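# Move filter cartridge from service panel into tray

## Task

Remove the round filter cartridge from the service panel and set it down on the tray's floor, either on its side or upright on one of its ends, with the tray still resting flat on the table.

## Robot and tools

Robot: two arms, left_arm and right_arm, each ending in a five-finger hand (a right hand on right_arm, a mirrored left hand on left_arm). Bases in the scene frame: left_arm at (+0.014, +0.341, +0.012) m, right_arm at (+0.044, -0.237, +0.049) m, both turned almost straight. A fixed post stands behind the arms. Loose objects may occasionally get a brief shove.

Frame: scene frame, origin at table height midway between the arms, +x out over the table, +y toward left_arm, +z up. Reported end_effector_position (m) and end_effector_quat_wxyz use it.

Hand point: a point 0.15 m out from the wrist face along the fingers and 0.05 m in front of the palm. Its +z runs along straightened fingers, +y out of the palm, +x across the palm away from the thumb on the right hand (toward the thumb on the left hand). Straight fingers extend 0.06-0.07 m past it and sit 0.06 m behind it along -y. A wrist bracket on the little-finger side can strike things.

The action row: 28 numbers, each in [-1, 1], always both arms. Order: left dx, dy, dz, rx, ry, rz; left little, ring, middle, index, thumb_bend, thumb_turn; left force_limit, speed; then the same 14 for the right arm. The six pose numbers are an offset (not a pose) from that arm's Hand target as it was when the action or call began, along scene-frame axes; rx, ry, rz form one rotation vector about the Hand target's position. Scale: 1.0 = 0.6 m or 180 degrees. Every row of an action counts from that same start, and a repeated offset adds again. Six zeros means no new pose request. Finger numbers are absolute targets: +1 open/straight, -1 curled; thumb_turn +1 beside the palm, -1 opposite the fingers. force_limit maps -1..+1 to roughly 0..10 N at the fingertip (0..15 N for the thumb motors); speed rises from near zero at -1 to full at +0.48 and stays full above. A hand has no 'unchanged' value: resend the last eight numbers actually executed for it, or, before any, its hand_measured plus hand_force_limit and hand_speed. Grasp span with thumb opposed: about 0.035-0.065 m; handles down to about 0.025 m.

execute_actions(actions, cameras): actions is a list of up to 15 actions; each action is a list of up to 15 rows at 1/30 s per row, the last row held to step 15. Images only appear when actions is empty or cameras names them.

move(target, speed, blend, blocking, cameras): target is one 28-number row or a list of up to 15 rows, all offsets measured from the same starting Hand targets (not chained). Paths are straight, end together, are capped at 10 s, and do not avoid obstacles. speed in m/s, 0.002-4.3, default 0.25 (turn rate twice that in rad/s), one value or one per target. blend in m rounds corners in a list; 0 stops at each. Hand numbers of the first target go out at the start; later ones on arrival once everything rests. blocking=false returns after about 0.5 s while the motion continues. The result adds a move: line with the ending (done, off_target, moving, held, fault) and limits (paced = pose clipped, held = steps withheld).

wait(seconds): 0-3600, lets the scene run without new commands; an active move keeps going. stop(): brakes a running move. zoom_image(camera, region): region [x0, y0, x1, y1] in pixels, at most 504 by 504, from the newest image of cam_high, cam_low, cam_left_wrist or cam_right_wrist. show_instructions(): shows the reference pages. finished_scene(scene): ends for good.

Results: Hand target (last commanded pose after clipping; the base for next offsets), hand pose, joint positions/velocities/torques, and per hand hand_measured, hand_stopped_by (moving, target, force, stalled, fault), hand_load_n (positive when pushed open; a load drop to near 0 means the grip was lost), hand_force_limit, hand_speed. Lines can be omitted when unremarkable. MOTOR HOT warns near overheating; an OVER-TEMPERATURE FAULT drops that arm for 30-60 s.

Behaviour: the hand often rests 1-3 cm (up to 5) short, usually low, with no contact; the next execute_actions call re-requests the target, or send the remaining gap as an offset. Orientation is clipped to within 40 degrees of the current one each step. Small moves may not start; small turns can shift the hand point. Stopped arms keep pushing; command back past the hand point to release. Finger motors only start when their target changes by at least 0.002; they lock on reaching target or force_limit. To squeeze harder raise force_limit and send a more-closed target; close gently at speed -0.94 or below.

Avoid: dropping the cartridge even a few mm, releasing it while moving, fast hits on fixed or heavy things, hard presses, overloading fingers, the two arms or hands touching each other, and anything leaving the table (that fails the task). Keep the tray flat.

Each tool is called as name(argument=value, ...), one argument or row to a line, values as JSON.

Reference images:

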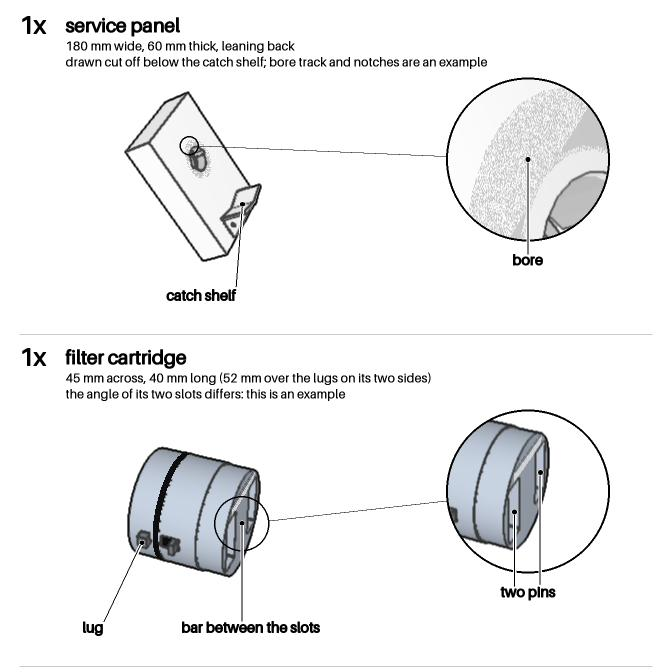

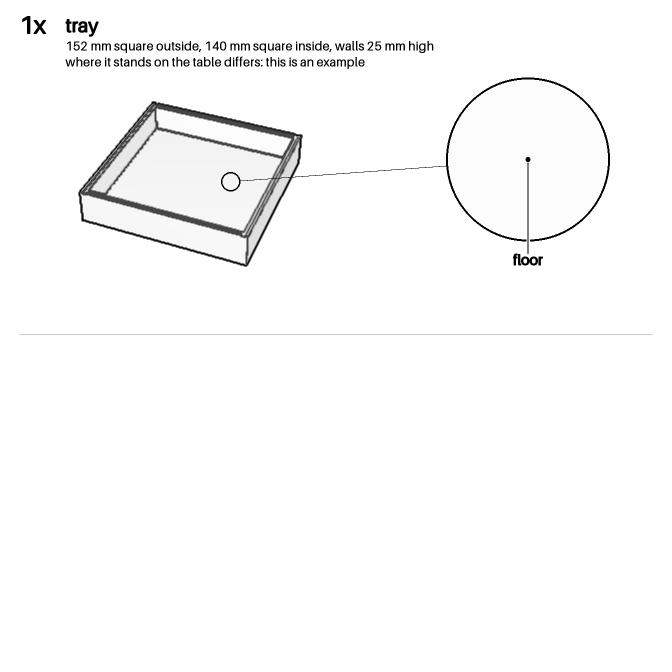

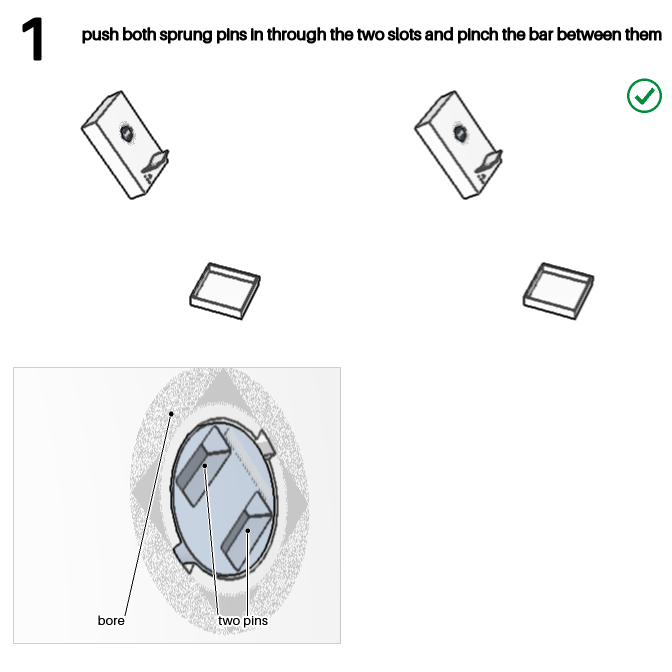

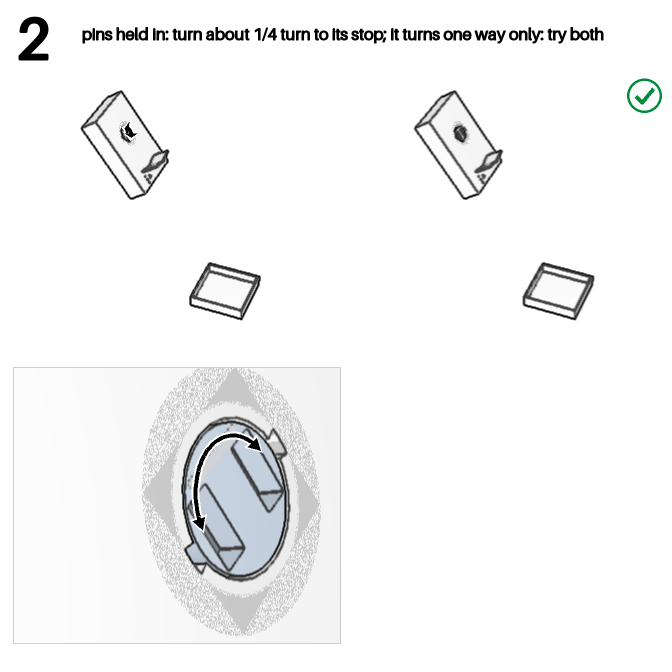

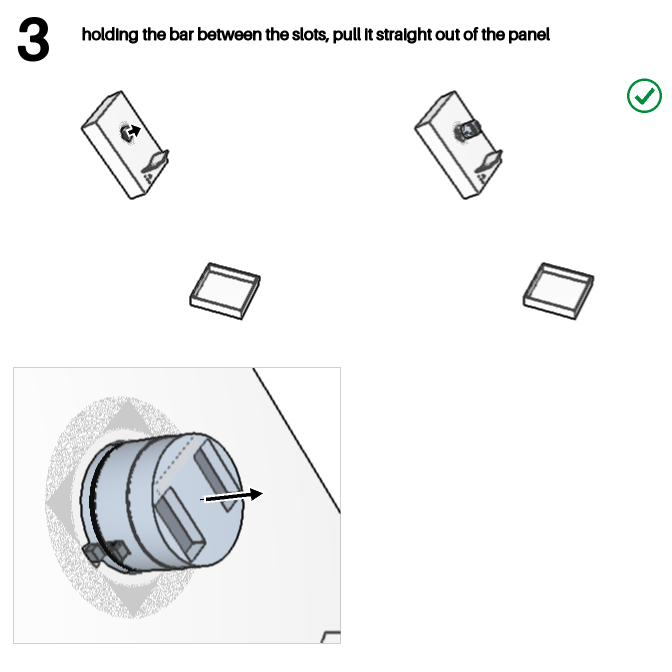

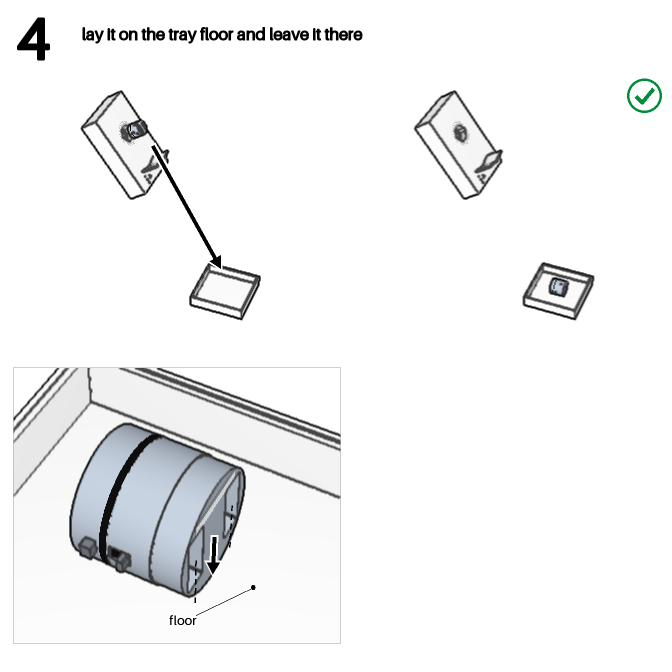

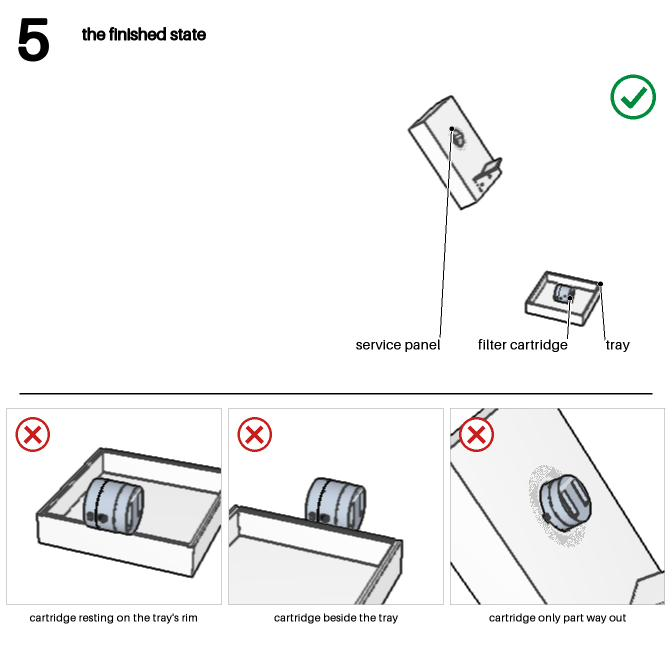

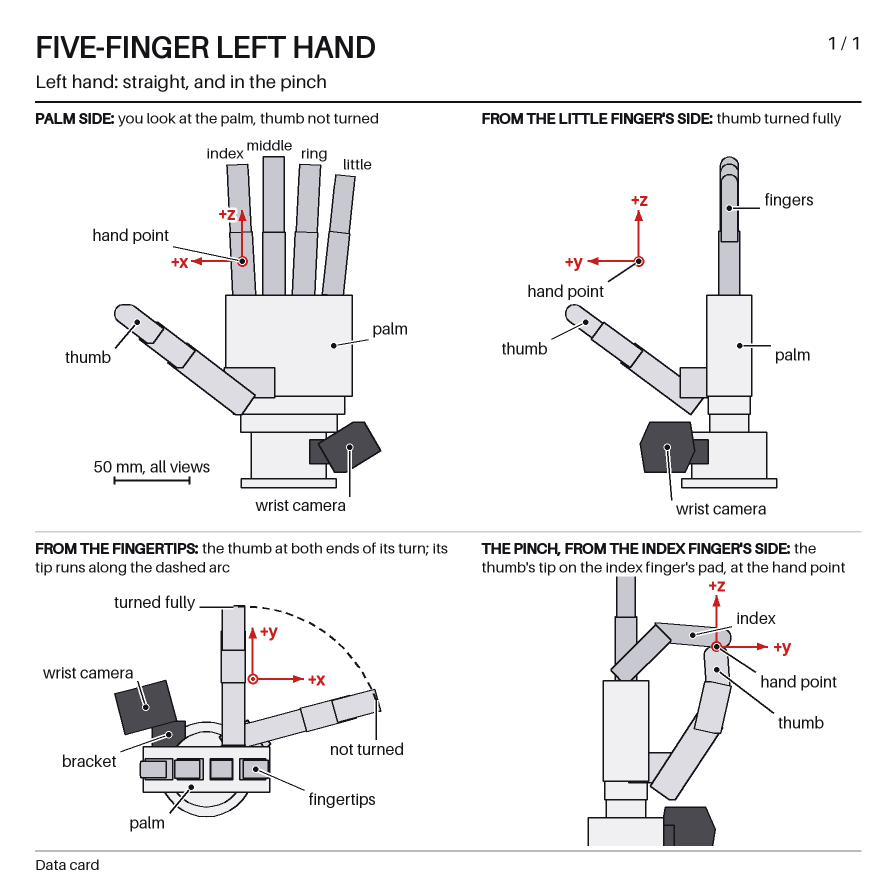

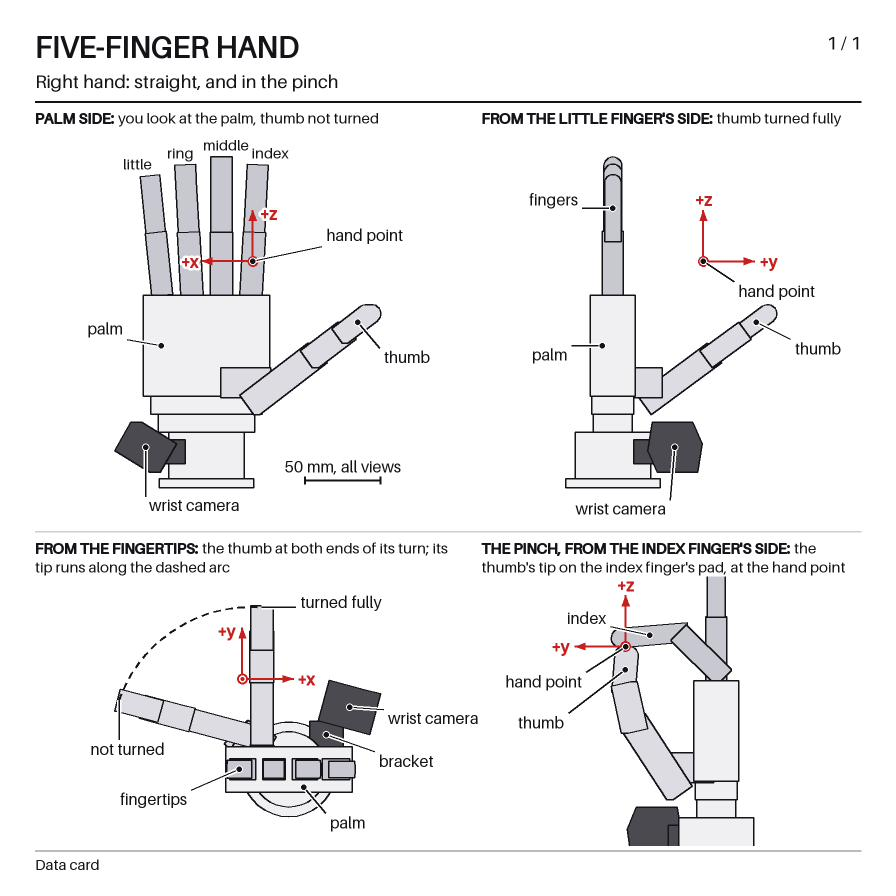

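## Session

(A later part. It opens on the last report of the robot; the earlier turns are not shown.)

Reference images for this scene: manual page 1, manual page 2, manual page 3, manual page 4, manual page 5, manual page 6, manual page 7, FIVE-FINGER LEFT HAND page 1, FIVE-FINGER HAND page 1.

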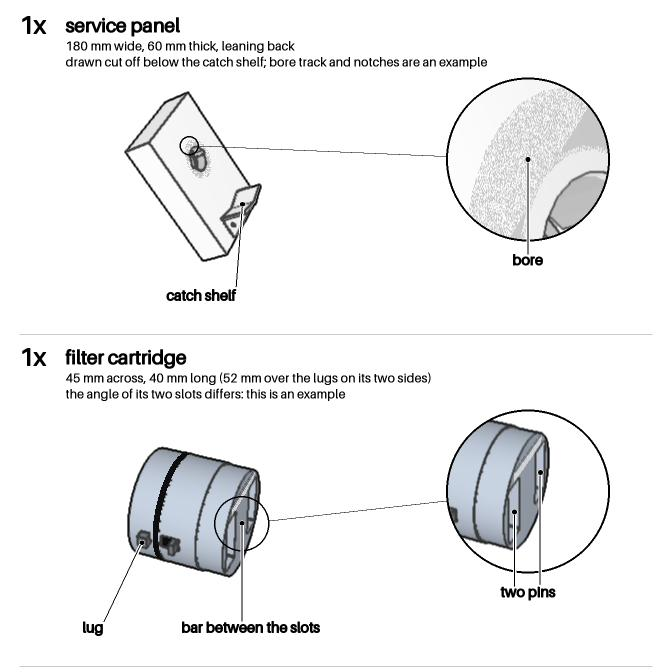

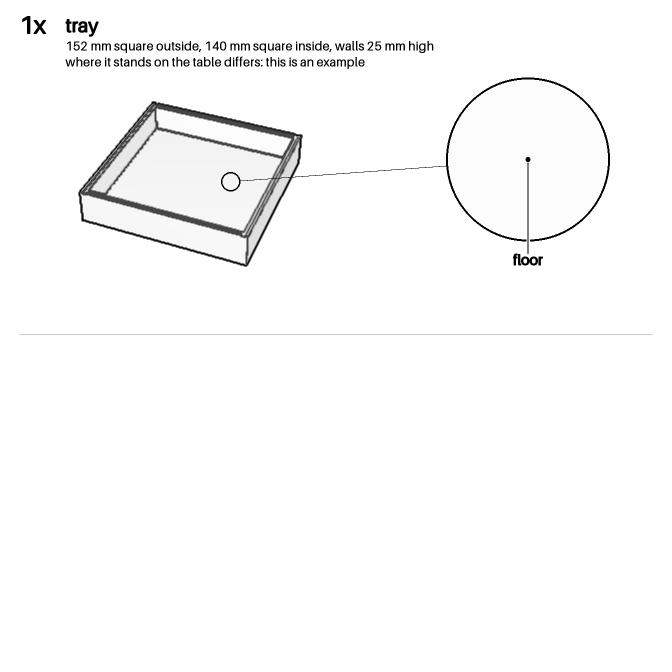

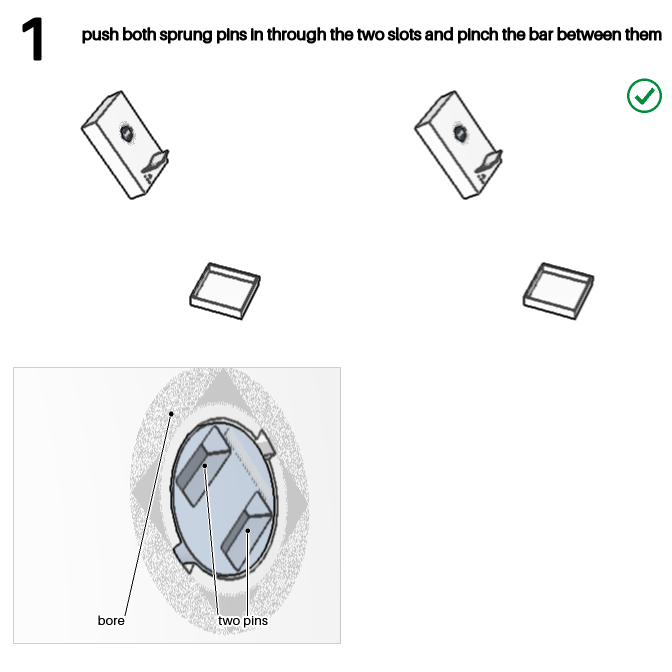

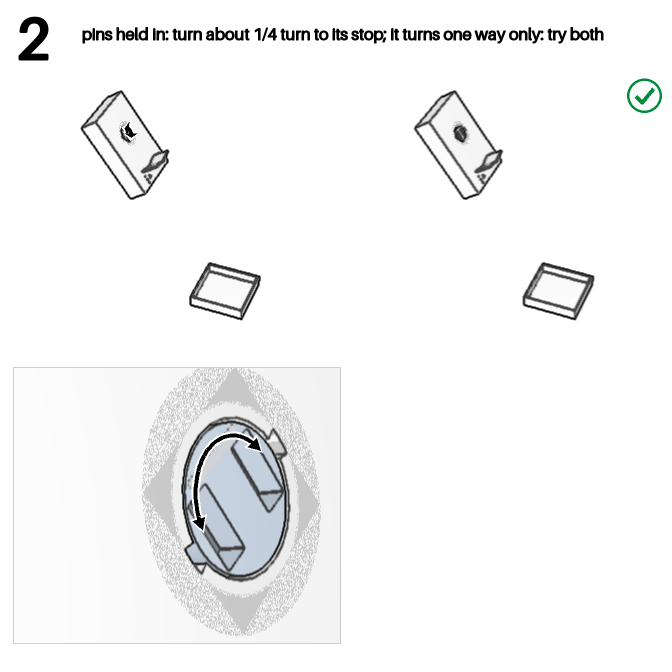

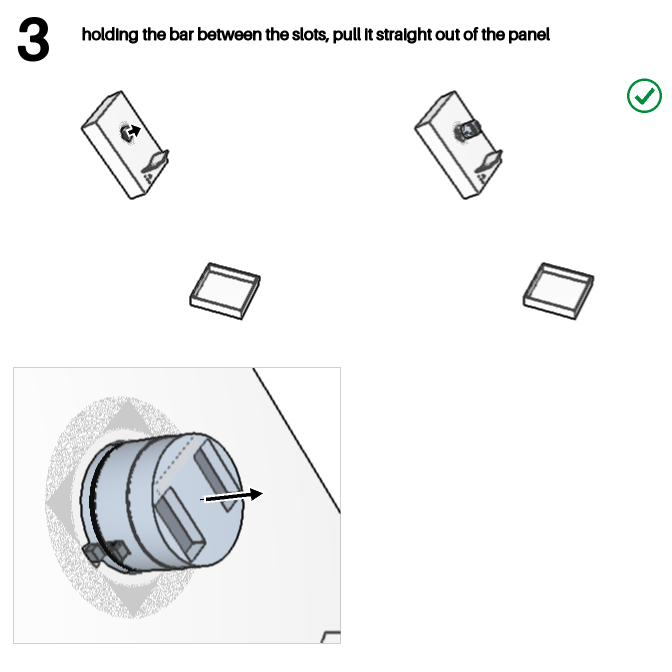

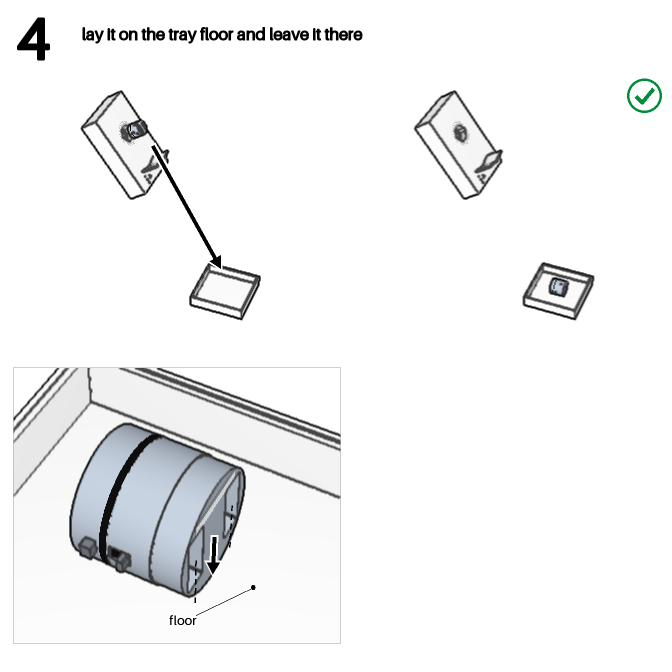

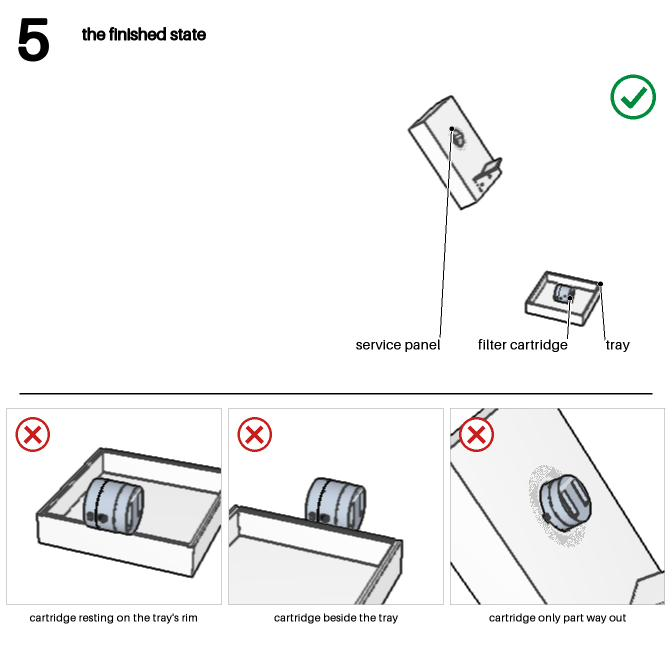

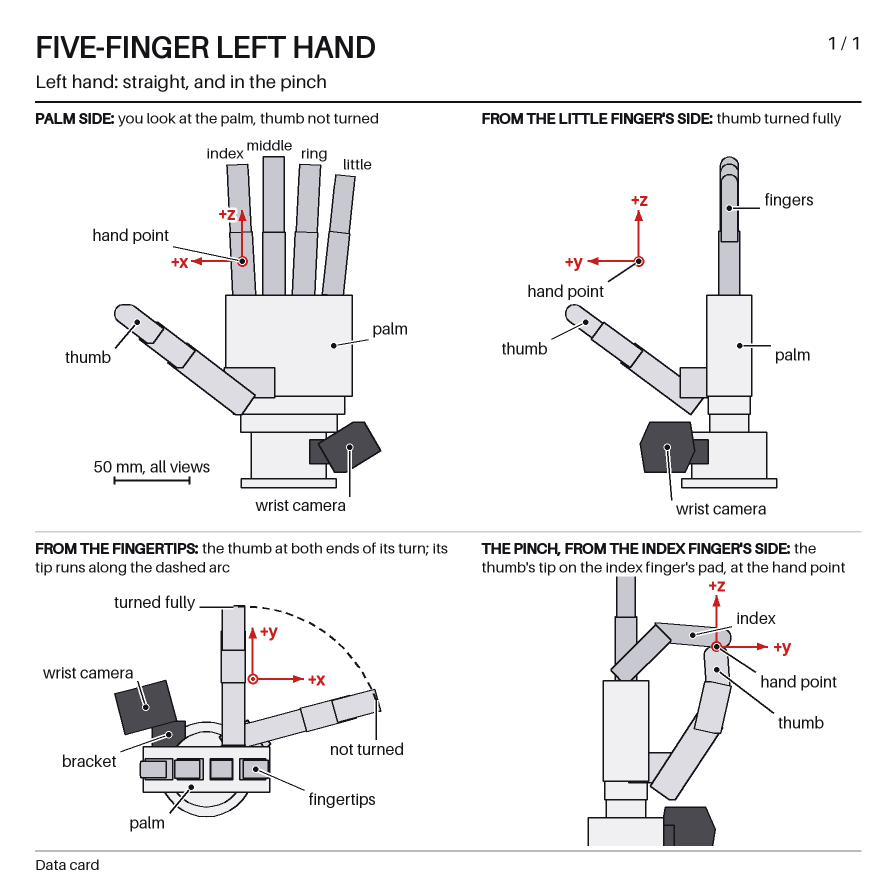

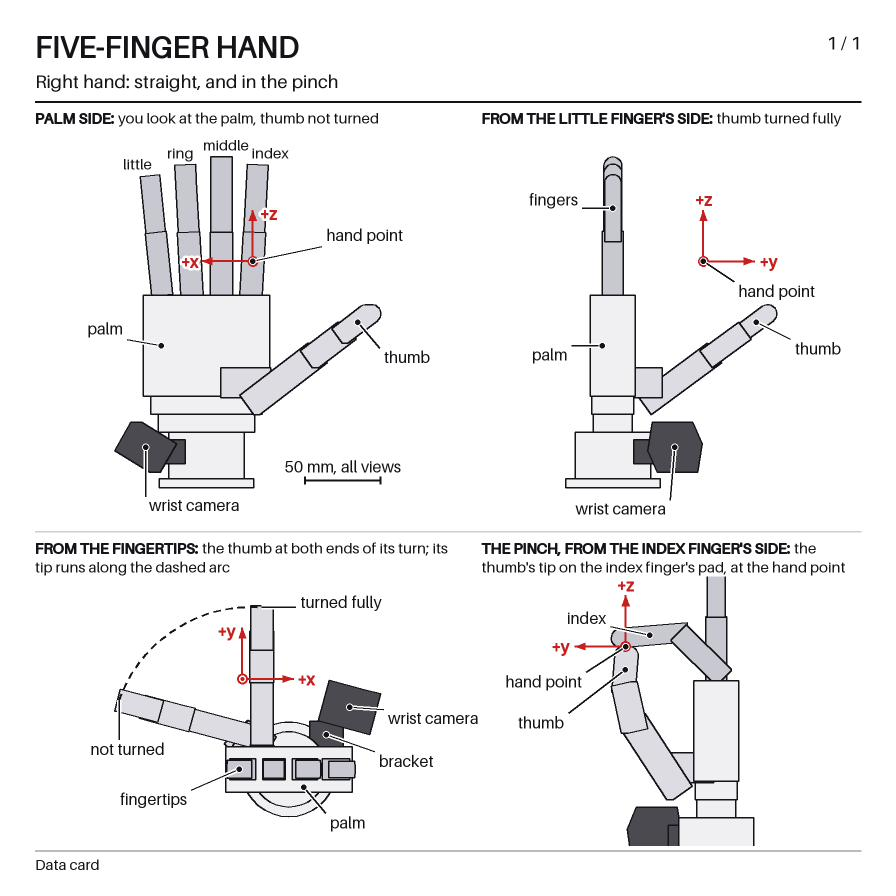

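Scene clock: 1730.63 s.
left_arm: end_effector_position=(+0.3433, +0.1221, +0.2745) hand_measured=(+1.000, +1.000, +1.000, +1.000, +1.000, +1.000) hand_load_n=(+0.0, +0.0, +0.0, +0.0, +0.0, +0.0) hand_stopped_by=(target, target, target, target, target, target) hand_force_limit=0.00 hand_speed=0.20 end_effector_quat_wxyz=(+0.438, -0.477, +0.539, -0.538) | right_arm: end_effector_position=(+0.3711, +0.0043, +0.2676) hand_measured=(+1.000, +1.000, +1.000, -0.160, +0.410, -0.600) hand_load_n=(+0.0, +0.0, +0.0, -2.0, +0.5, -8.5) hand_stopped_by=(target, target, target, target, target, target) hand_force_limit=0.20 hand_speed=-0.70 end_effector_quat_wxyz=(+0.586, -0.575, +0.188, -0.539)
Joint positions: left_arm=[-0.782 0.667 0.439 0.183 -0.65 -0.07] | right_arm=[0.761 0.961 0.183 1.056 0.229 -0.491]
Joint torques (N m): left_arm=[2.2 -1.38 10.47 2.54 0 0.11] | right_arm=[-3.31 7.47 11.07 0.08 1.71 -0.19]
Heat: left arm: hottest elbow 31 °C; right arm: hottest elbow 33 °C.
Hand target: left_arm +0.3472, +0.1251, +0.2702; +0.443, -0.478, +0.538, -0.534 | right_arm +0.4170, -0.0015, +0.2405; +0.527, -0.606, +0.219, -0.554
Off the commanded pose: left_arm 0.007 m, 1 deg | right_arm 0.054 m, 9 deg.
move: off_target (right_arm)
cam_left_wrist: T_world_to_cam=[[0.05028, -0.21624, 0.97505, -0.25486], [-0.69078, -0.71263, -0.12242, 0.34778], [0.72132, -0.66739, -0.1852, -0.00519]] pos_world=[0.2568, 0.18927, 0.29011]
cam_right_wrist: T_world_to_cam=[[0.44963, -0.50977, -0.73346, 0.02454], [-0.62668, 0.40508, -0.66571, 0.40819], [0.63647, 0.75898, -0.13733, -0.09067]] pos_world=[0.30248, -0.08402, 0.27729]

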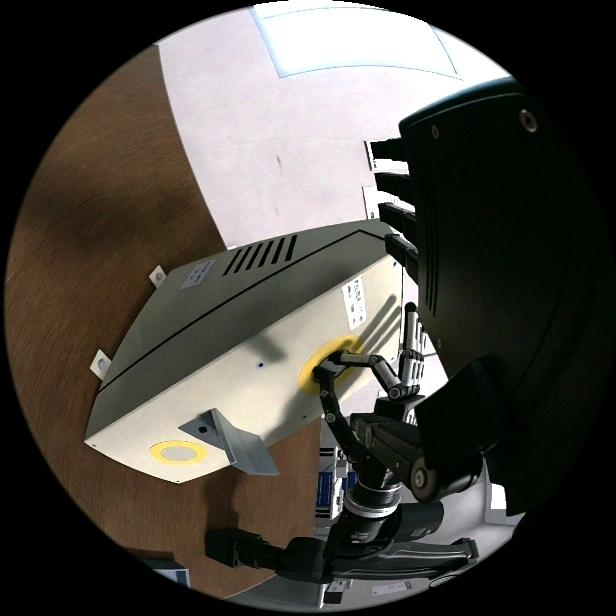

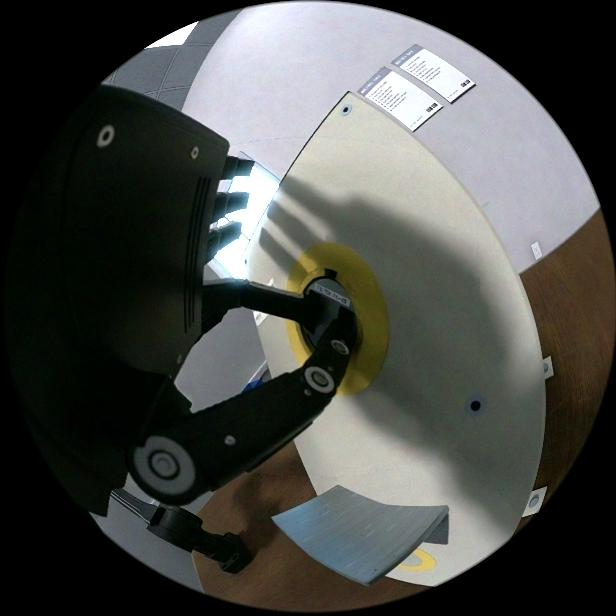

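move(
  target=[0,0,0,0,0,0,1,1,1,1,1,1,0,0.2,-0.0012,0.0035,-0.0026,-0.0656,-0.0192,0.0703,1,1,1,-0.16,0.41,-0.60,0.2,-0.7],
  speed=0.05,
  cameras=["cam_left_wrist", "cam_right_wrist"],
)

zoom_image(
  camera="cam_left_wrist",
  region=[305, 335, 375, 405],
)

zoom_image(
  camera="cam_right_wrist",
  region=[280, 250, 400, 370],
)

Scene clock: 1805.90 s.
left_arm: end_effector_position=(+0.3433, +0.1221, +0.2745) hand_measured=(+1.000, +1.000, +1.000, +1.000, +1.000, +1.000) hand_load_n=(+0.0, +0.0, +0.0, +0.0, +0.0, -0.5) hand_stopped_by=(target, target, target, target, target, target) hand_force_limit=0.00 hand_speed=0.20 end_effector_quat_wxyz=(+0.438, -0.477, +0.539, -0.538) | right_arm: end_effector_position=(+0.3668, +0.0054, +0.2606) hand_measured=(+1.000, +1.000, +1.000, -0.160, +0.408, -0.600) hand_load_n=(+0.0, -0.5, +0.0, +0.0, -7.0, +0.0) hand_stopped_by=(target, target, target, target, target, target) hand_force_limit=0.20 hand_speed=-0.70 end_effector_quat_wxyz=(+0.591, -0.617, +0.060, -0.516)
Joint positions: left_arm=[-0.782 0.667 0.439 0.183 -0.65 -0.07] | right_arm=[0.595 0.92 0.178 0.979 -0.168 -0.581]
Joint torques (N m): left_arm=[2.43 -1.55 10.45 2.59 -0.01 0.1] | right_arm=[-2.67 5.89 12.26 -2.06 1.41 -0.72]
Heat: left arm: hottest elbow 31 °C; right arm: hottest elbow 35 °C.
Hand target: left_arm +0.3472, +0.1251, +0.2702; +0.443, -0.478, +0.538, -0.534 | right_arm +0.4163, +0.0006, +0.2388; +0.526, -0.661, +0.077, -0.530
Off the commanded pose: left_arm 0.007 m, 1 deg | right_arm 0.054 m, 9 deg.
move: off_target (right_arm)
cam_left_wrist: T_world_to_cam=[[0.05028, -0.21624, 0.97505, -0.25486], [-0.69078, -0.71263, -0.12242, 0.34778], [0.72132, -0.66739, -0.1852, -0.00519]] pos_world=[0.2568, 0.18927, 0.29011]
cam_right_wrist: T_world_to_cam=[[0.60601, -0.52312, -0.59925, -0.07043], [-0.62293, 0.15639, -0.76649, 0.42672], [0.49468, 0.83779, -0.23109, -0.01361]] pos_world=[0.31523, -0.09217, 0.28172]

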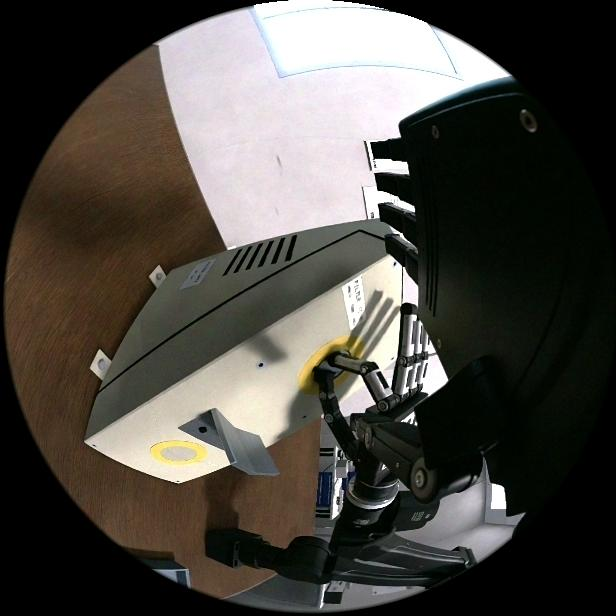

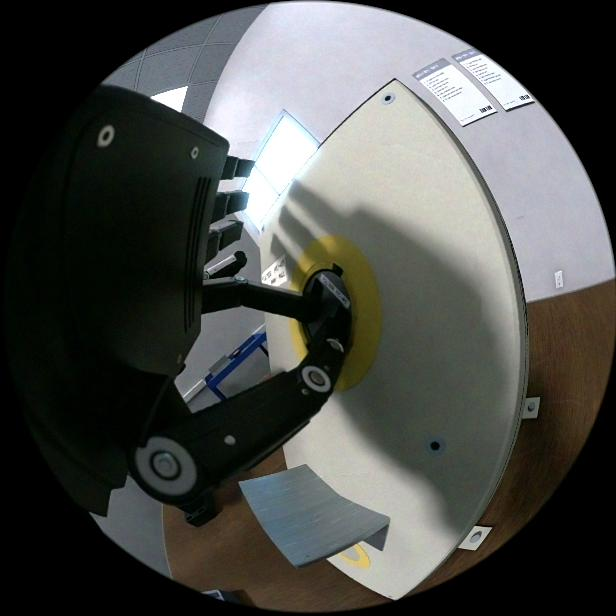

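Scaled by 7.200 from the camera's image (finer frame: 880x880).

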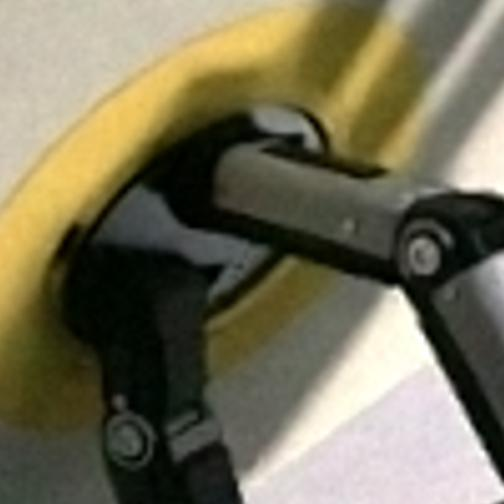

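Scaled by 4.200 from the camera's image (finer frame: 880x880).

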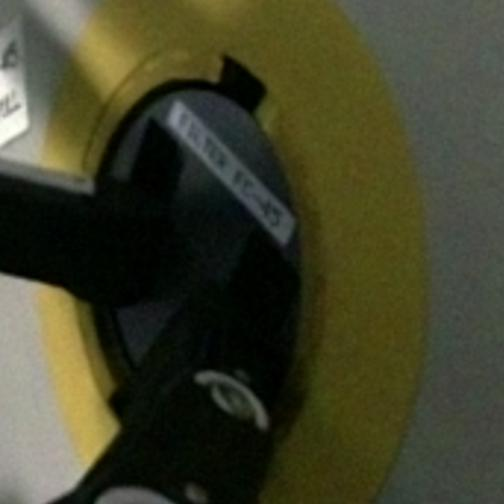

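move(
  target=[0,0,0,0,0,0,1,1,1,1,1,1,0,0.2,0.001,-0.002,0.002,0.0682,0,-0.0478,1,1,1,-0.16,0.41,-0.60,0.2,-0.7],
  speed=0.05,
  cameras=["cam_left_wrist", "cam_right_wrist"],
)

zoom_image(
  camera="cam_left_wrist",
  region=[305, 335, 375, 405],
)

zoom_image(
  camera="cam_right_wrist",
  region=[280, 250, 400, 370],
)

Scene clock: 1814.43 s.
left_arm: end_effector_position=(+0.3433, +0.1221, +0.2745) hand_measured=(+1.000, +1.000, +1.000, +1.000, +1.000, +1.000) hand_load_n=(-0.5, +0.0, +0.0, -0.5, +0.0, +0.0) hand_stopped_by=(target, target, target, target, target, target) hand_force_limit=0.00 hand_speed=0.20 end_effector_quat_wxyz=(+0.438, -0.477, +0.539, -0.538) | right_arm: end_effector_position=(+0.3696, +0.0035, +0.2649) hand_measured=(+1.000, +1.000, +1.000, -0.160, +0.408, -0.600) hand_load_n=(+0.0, +0.0, +0.0, +0.0, -5.0, -4.5) hand_stopped_by=(target, target, target, target, target, target) hand_force_limit=0.20 hand_speed=-0.70 end_effector_quat_wxyz=(+0.610, -0.561, +0.154, -0.538)
Joint positions: left_arm=[-0.782 0.667 0.439 0.183 -0.65 -0.07] | right_arm=[0.704 1.05 0.15 1.23 0.106 -0.492]
Joint torques (N m): left_arm=[2.26 -1.44 10.48 2.54 0 0.11] | right_arm=[-2.55 6.18 10.69 -0.36 1.86 -0.34]
Heat: left arm: hottest elbow 31 °C; right arm: hottest elbow 35 °C.
Hand target: left_arm +0.3472, +0.1251, +0.2702; +0.443, -0.478, +0.538, -0.534 | right_arm +0.4168, -0.0006, +0.2400; +0.552, -0.593, +0.183, -0.557
Off the commanded pose: left_arm 0.007 m, 1 deg | right_arm 0.054 m, 8 deg.
move: off_target (right_arm)
cam_left_wrist: T_world_to_cam=[[0.05028, -0.21624, 0.97505, -0.25486], [-0.69078, -0.71263, -0.12242, 0.34778], [0.72132, -0.66739, -0.1852, -0.00519]] pos_world=[0.2568, 0.18927, 0.29011]
cam_right_wrist: T_world_to_cam=[[0.52498, -0.47619, -0.70544, -0.01255], [-0.60628, 0.37248, -0.70263, 0.40824], [0.59734, 0.79656, -0.09316, -0.08677]] pos_world=[0.30593, -0.08892, 0.2699]

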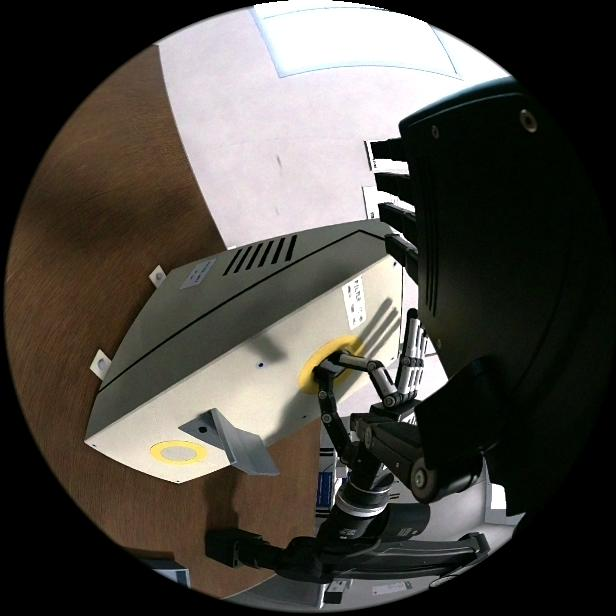

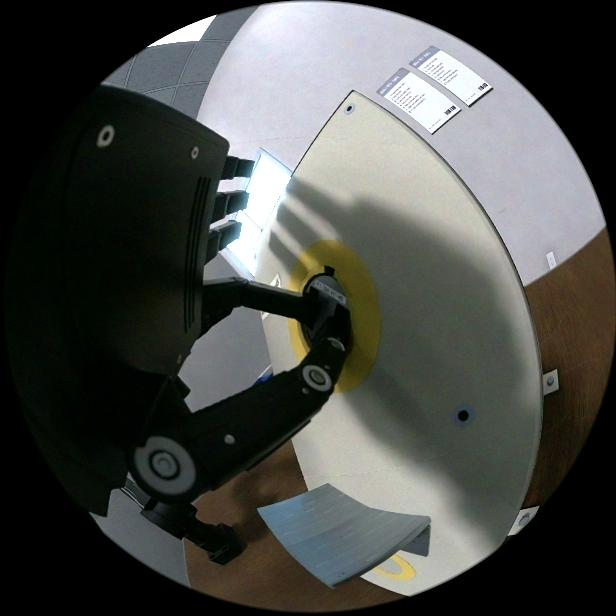

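Scaled by 7.200 from the camera's image (finer frame: 880x880).

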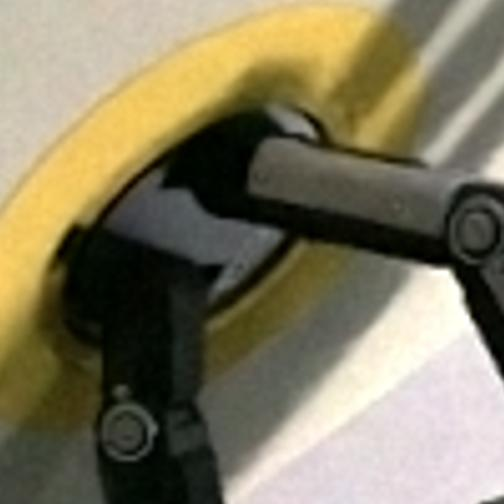

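Scaled by 4.200 from the camera's image (finer frame: 880x880).

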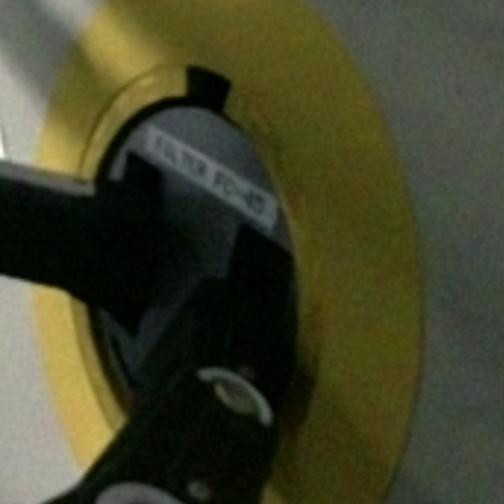

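wait(
  seconds=0.1,
  cameras=["cam_left_wrist","cam_right_wrist","cam_high"],
)

zoom_image(
  camera="cam_left_wrist",
  region=[290, 325, 390, 415],
)

zoom_image(
  camera="cam_right_wrist",
  region=[270, 240, 400, 370],
)

Scene clock: 1835.83 s.
left_arm: end_effector_position=(+0.3433, +0.1221, +0.2745) hand_measured=(+1.000, +1.000, +1.000, +1.000, +1.000, +1.000) hand_load_n=(+0.0, -0.5, +0.0, +0.0, +0.0, +0.0) hand_stopped_by=(target, target, target, target, target, target) hand_force_limit=0.00 hand_speed=0.20 end_effector_quat_wxyz=(+0.438, -0.477, +0.539, -0.538) | right_arm: end_effector_position=(+0.3696, +0.0035, +0.2650) hand_measured=(+1.000, +1.000, +1.000, -0.160, +0.408, -0.600) hand_load_n=(+0.0, +0.0, +0.0, +0.0, -5.5, -4.5) hand_stopped_by=(target, target, target, target, target, target) hand_force_limit=0.20 hand_speed=-0.70 end_effector_quat_wxyz=(+0.610, -0.561, +0.154, -0.538)
Joint positions: left_arm=[-0.782 0.667 0.439 0.183 -0.65 -0.07] | right_arm=[0.704 1.05 0.15 1.23 0.106 -0.492]
Joint torques (N m): left_arm=[2.32 -1.49 10.47 2.52 0 0.11] | right_arm=[-2.67 6.12 10.67 -0.39 1.86 -0.34]
Heat: left arm: hottest elbow 31 °C; right arm: hottest elbow 34 °C.
Hand target: left_arm +0.3472, +0.1251, +0.2702; +0.443, -0.478, +0.538, -0.534 | right_arm +0.4168, -0.0005, +0.2401; +0.552, -0.593, +0.183, -0.557
Off the commanded pose: left_arm 0.007 m, 1 deg | right_arm 0.054 m, 9 deg.
wait: 0.10 s; at rest from the start
cam_left_wrist: T_world_to_cam=[[0.05028, -0.21624, 0.97505, -0.25486], [-0.69078, -0.71263, -0.12242, 0.34778], [0.72132, -0.66739, -0.1852, -0.00519]] pos_world=[0.2568, 0.18927, 0.29011]
cam_right_wrist: T_world_to_cam=[[0.52514, -0.47575, -0.70562, -0.01251], [-0.60623, 0.37277, -0.70251, 0.40822], [0.59725, 0.79668, -0.09266, -0.08687]] pos_world=[0.30593, -0.08892, 0.2699]
Images, in order (width x height): cam_high 896x504, cam_left_wrist 616x616, cam_right_wrist 616x616.

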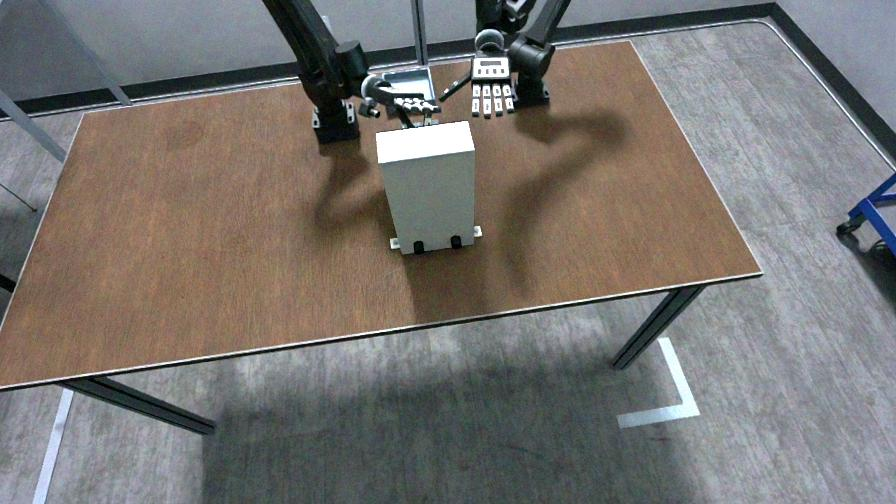

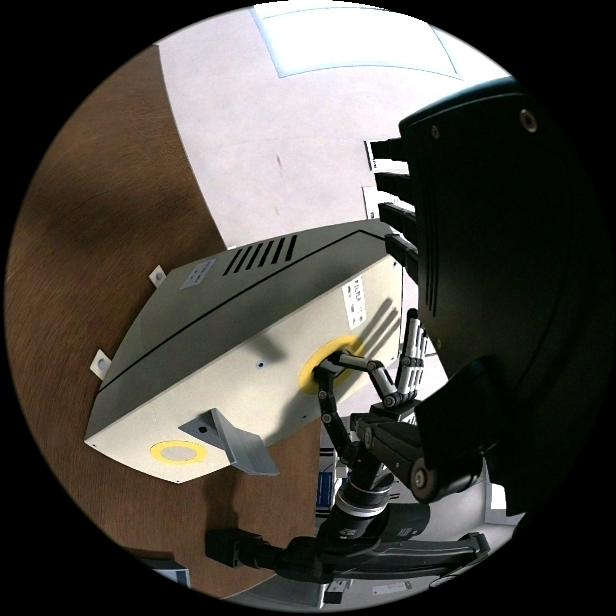

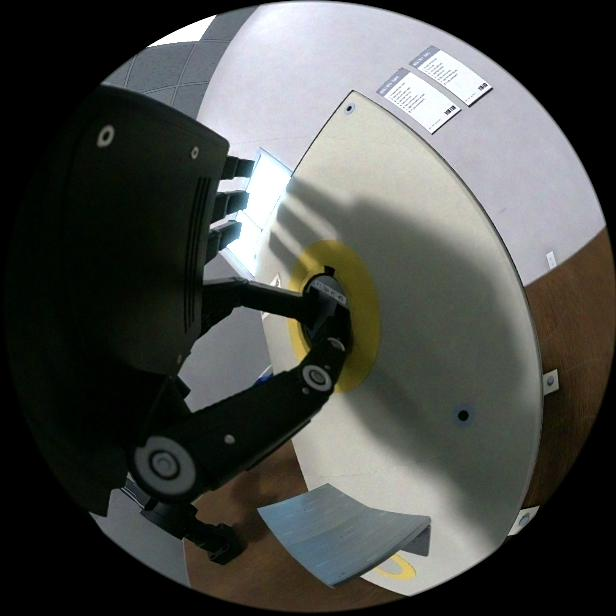

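Scaled by 5.040 from the camera's image (finer frame: 880x880).

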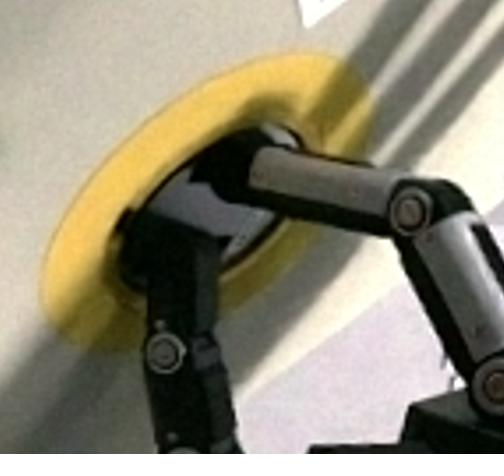

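Scaled by 3.877 from the camera's image (finer frame: 880x880).

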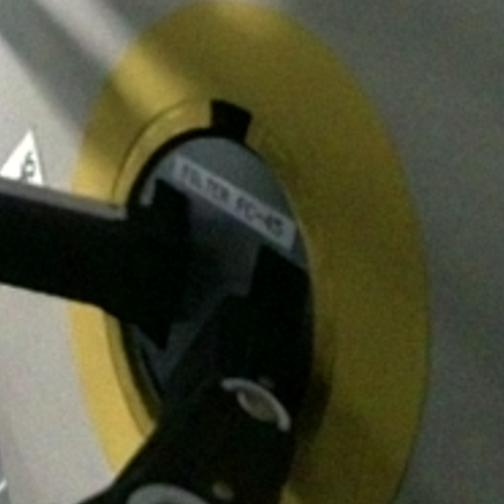

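zoom_image(
  camera="cam_right_wrist",
  region=[290, 255, 360, 325],
)

zoom_image(
  camera="cam_left_wrist",
  region=[305, 335, 365, 395],
)

Scaled by 7.200 from the camera's image (finer frame: 880x880).

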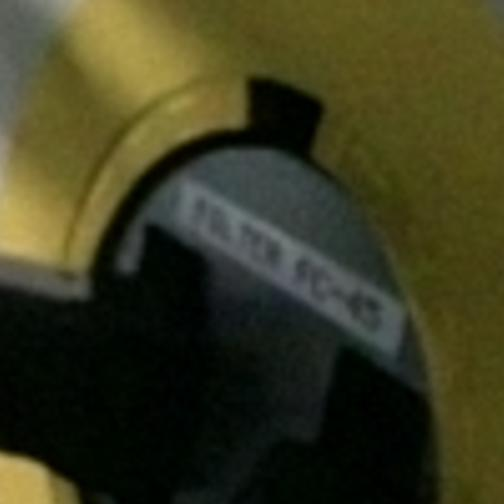

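Scaled by 8.400 from the camera's image (finer frame: 880x880).

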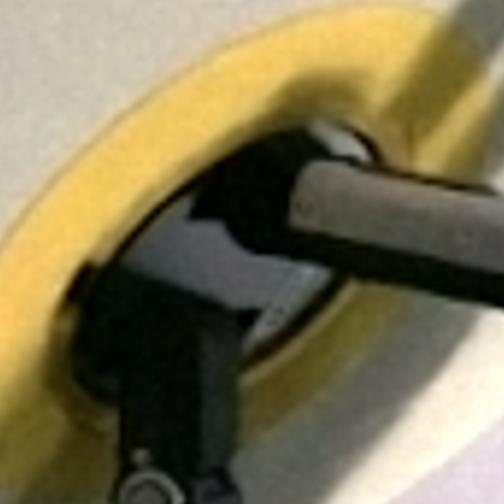

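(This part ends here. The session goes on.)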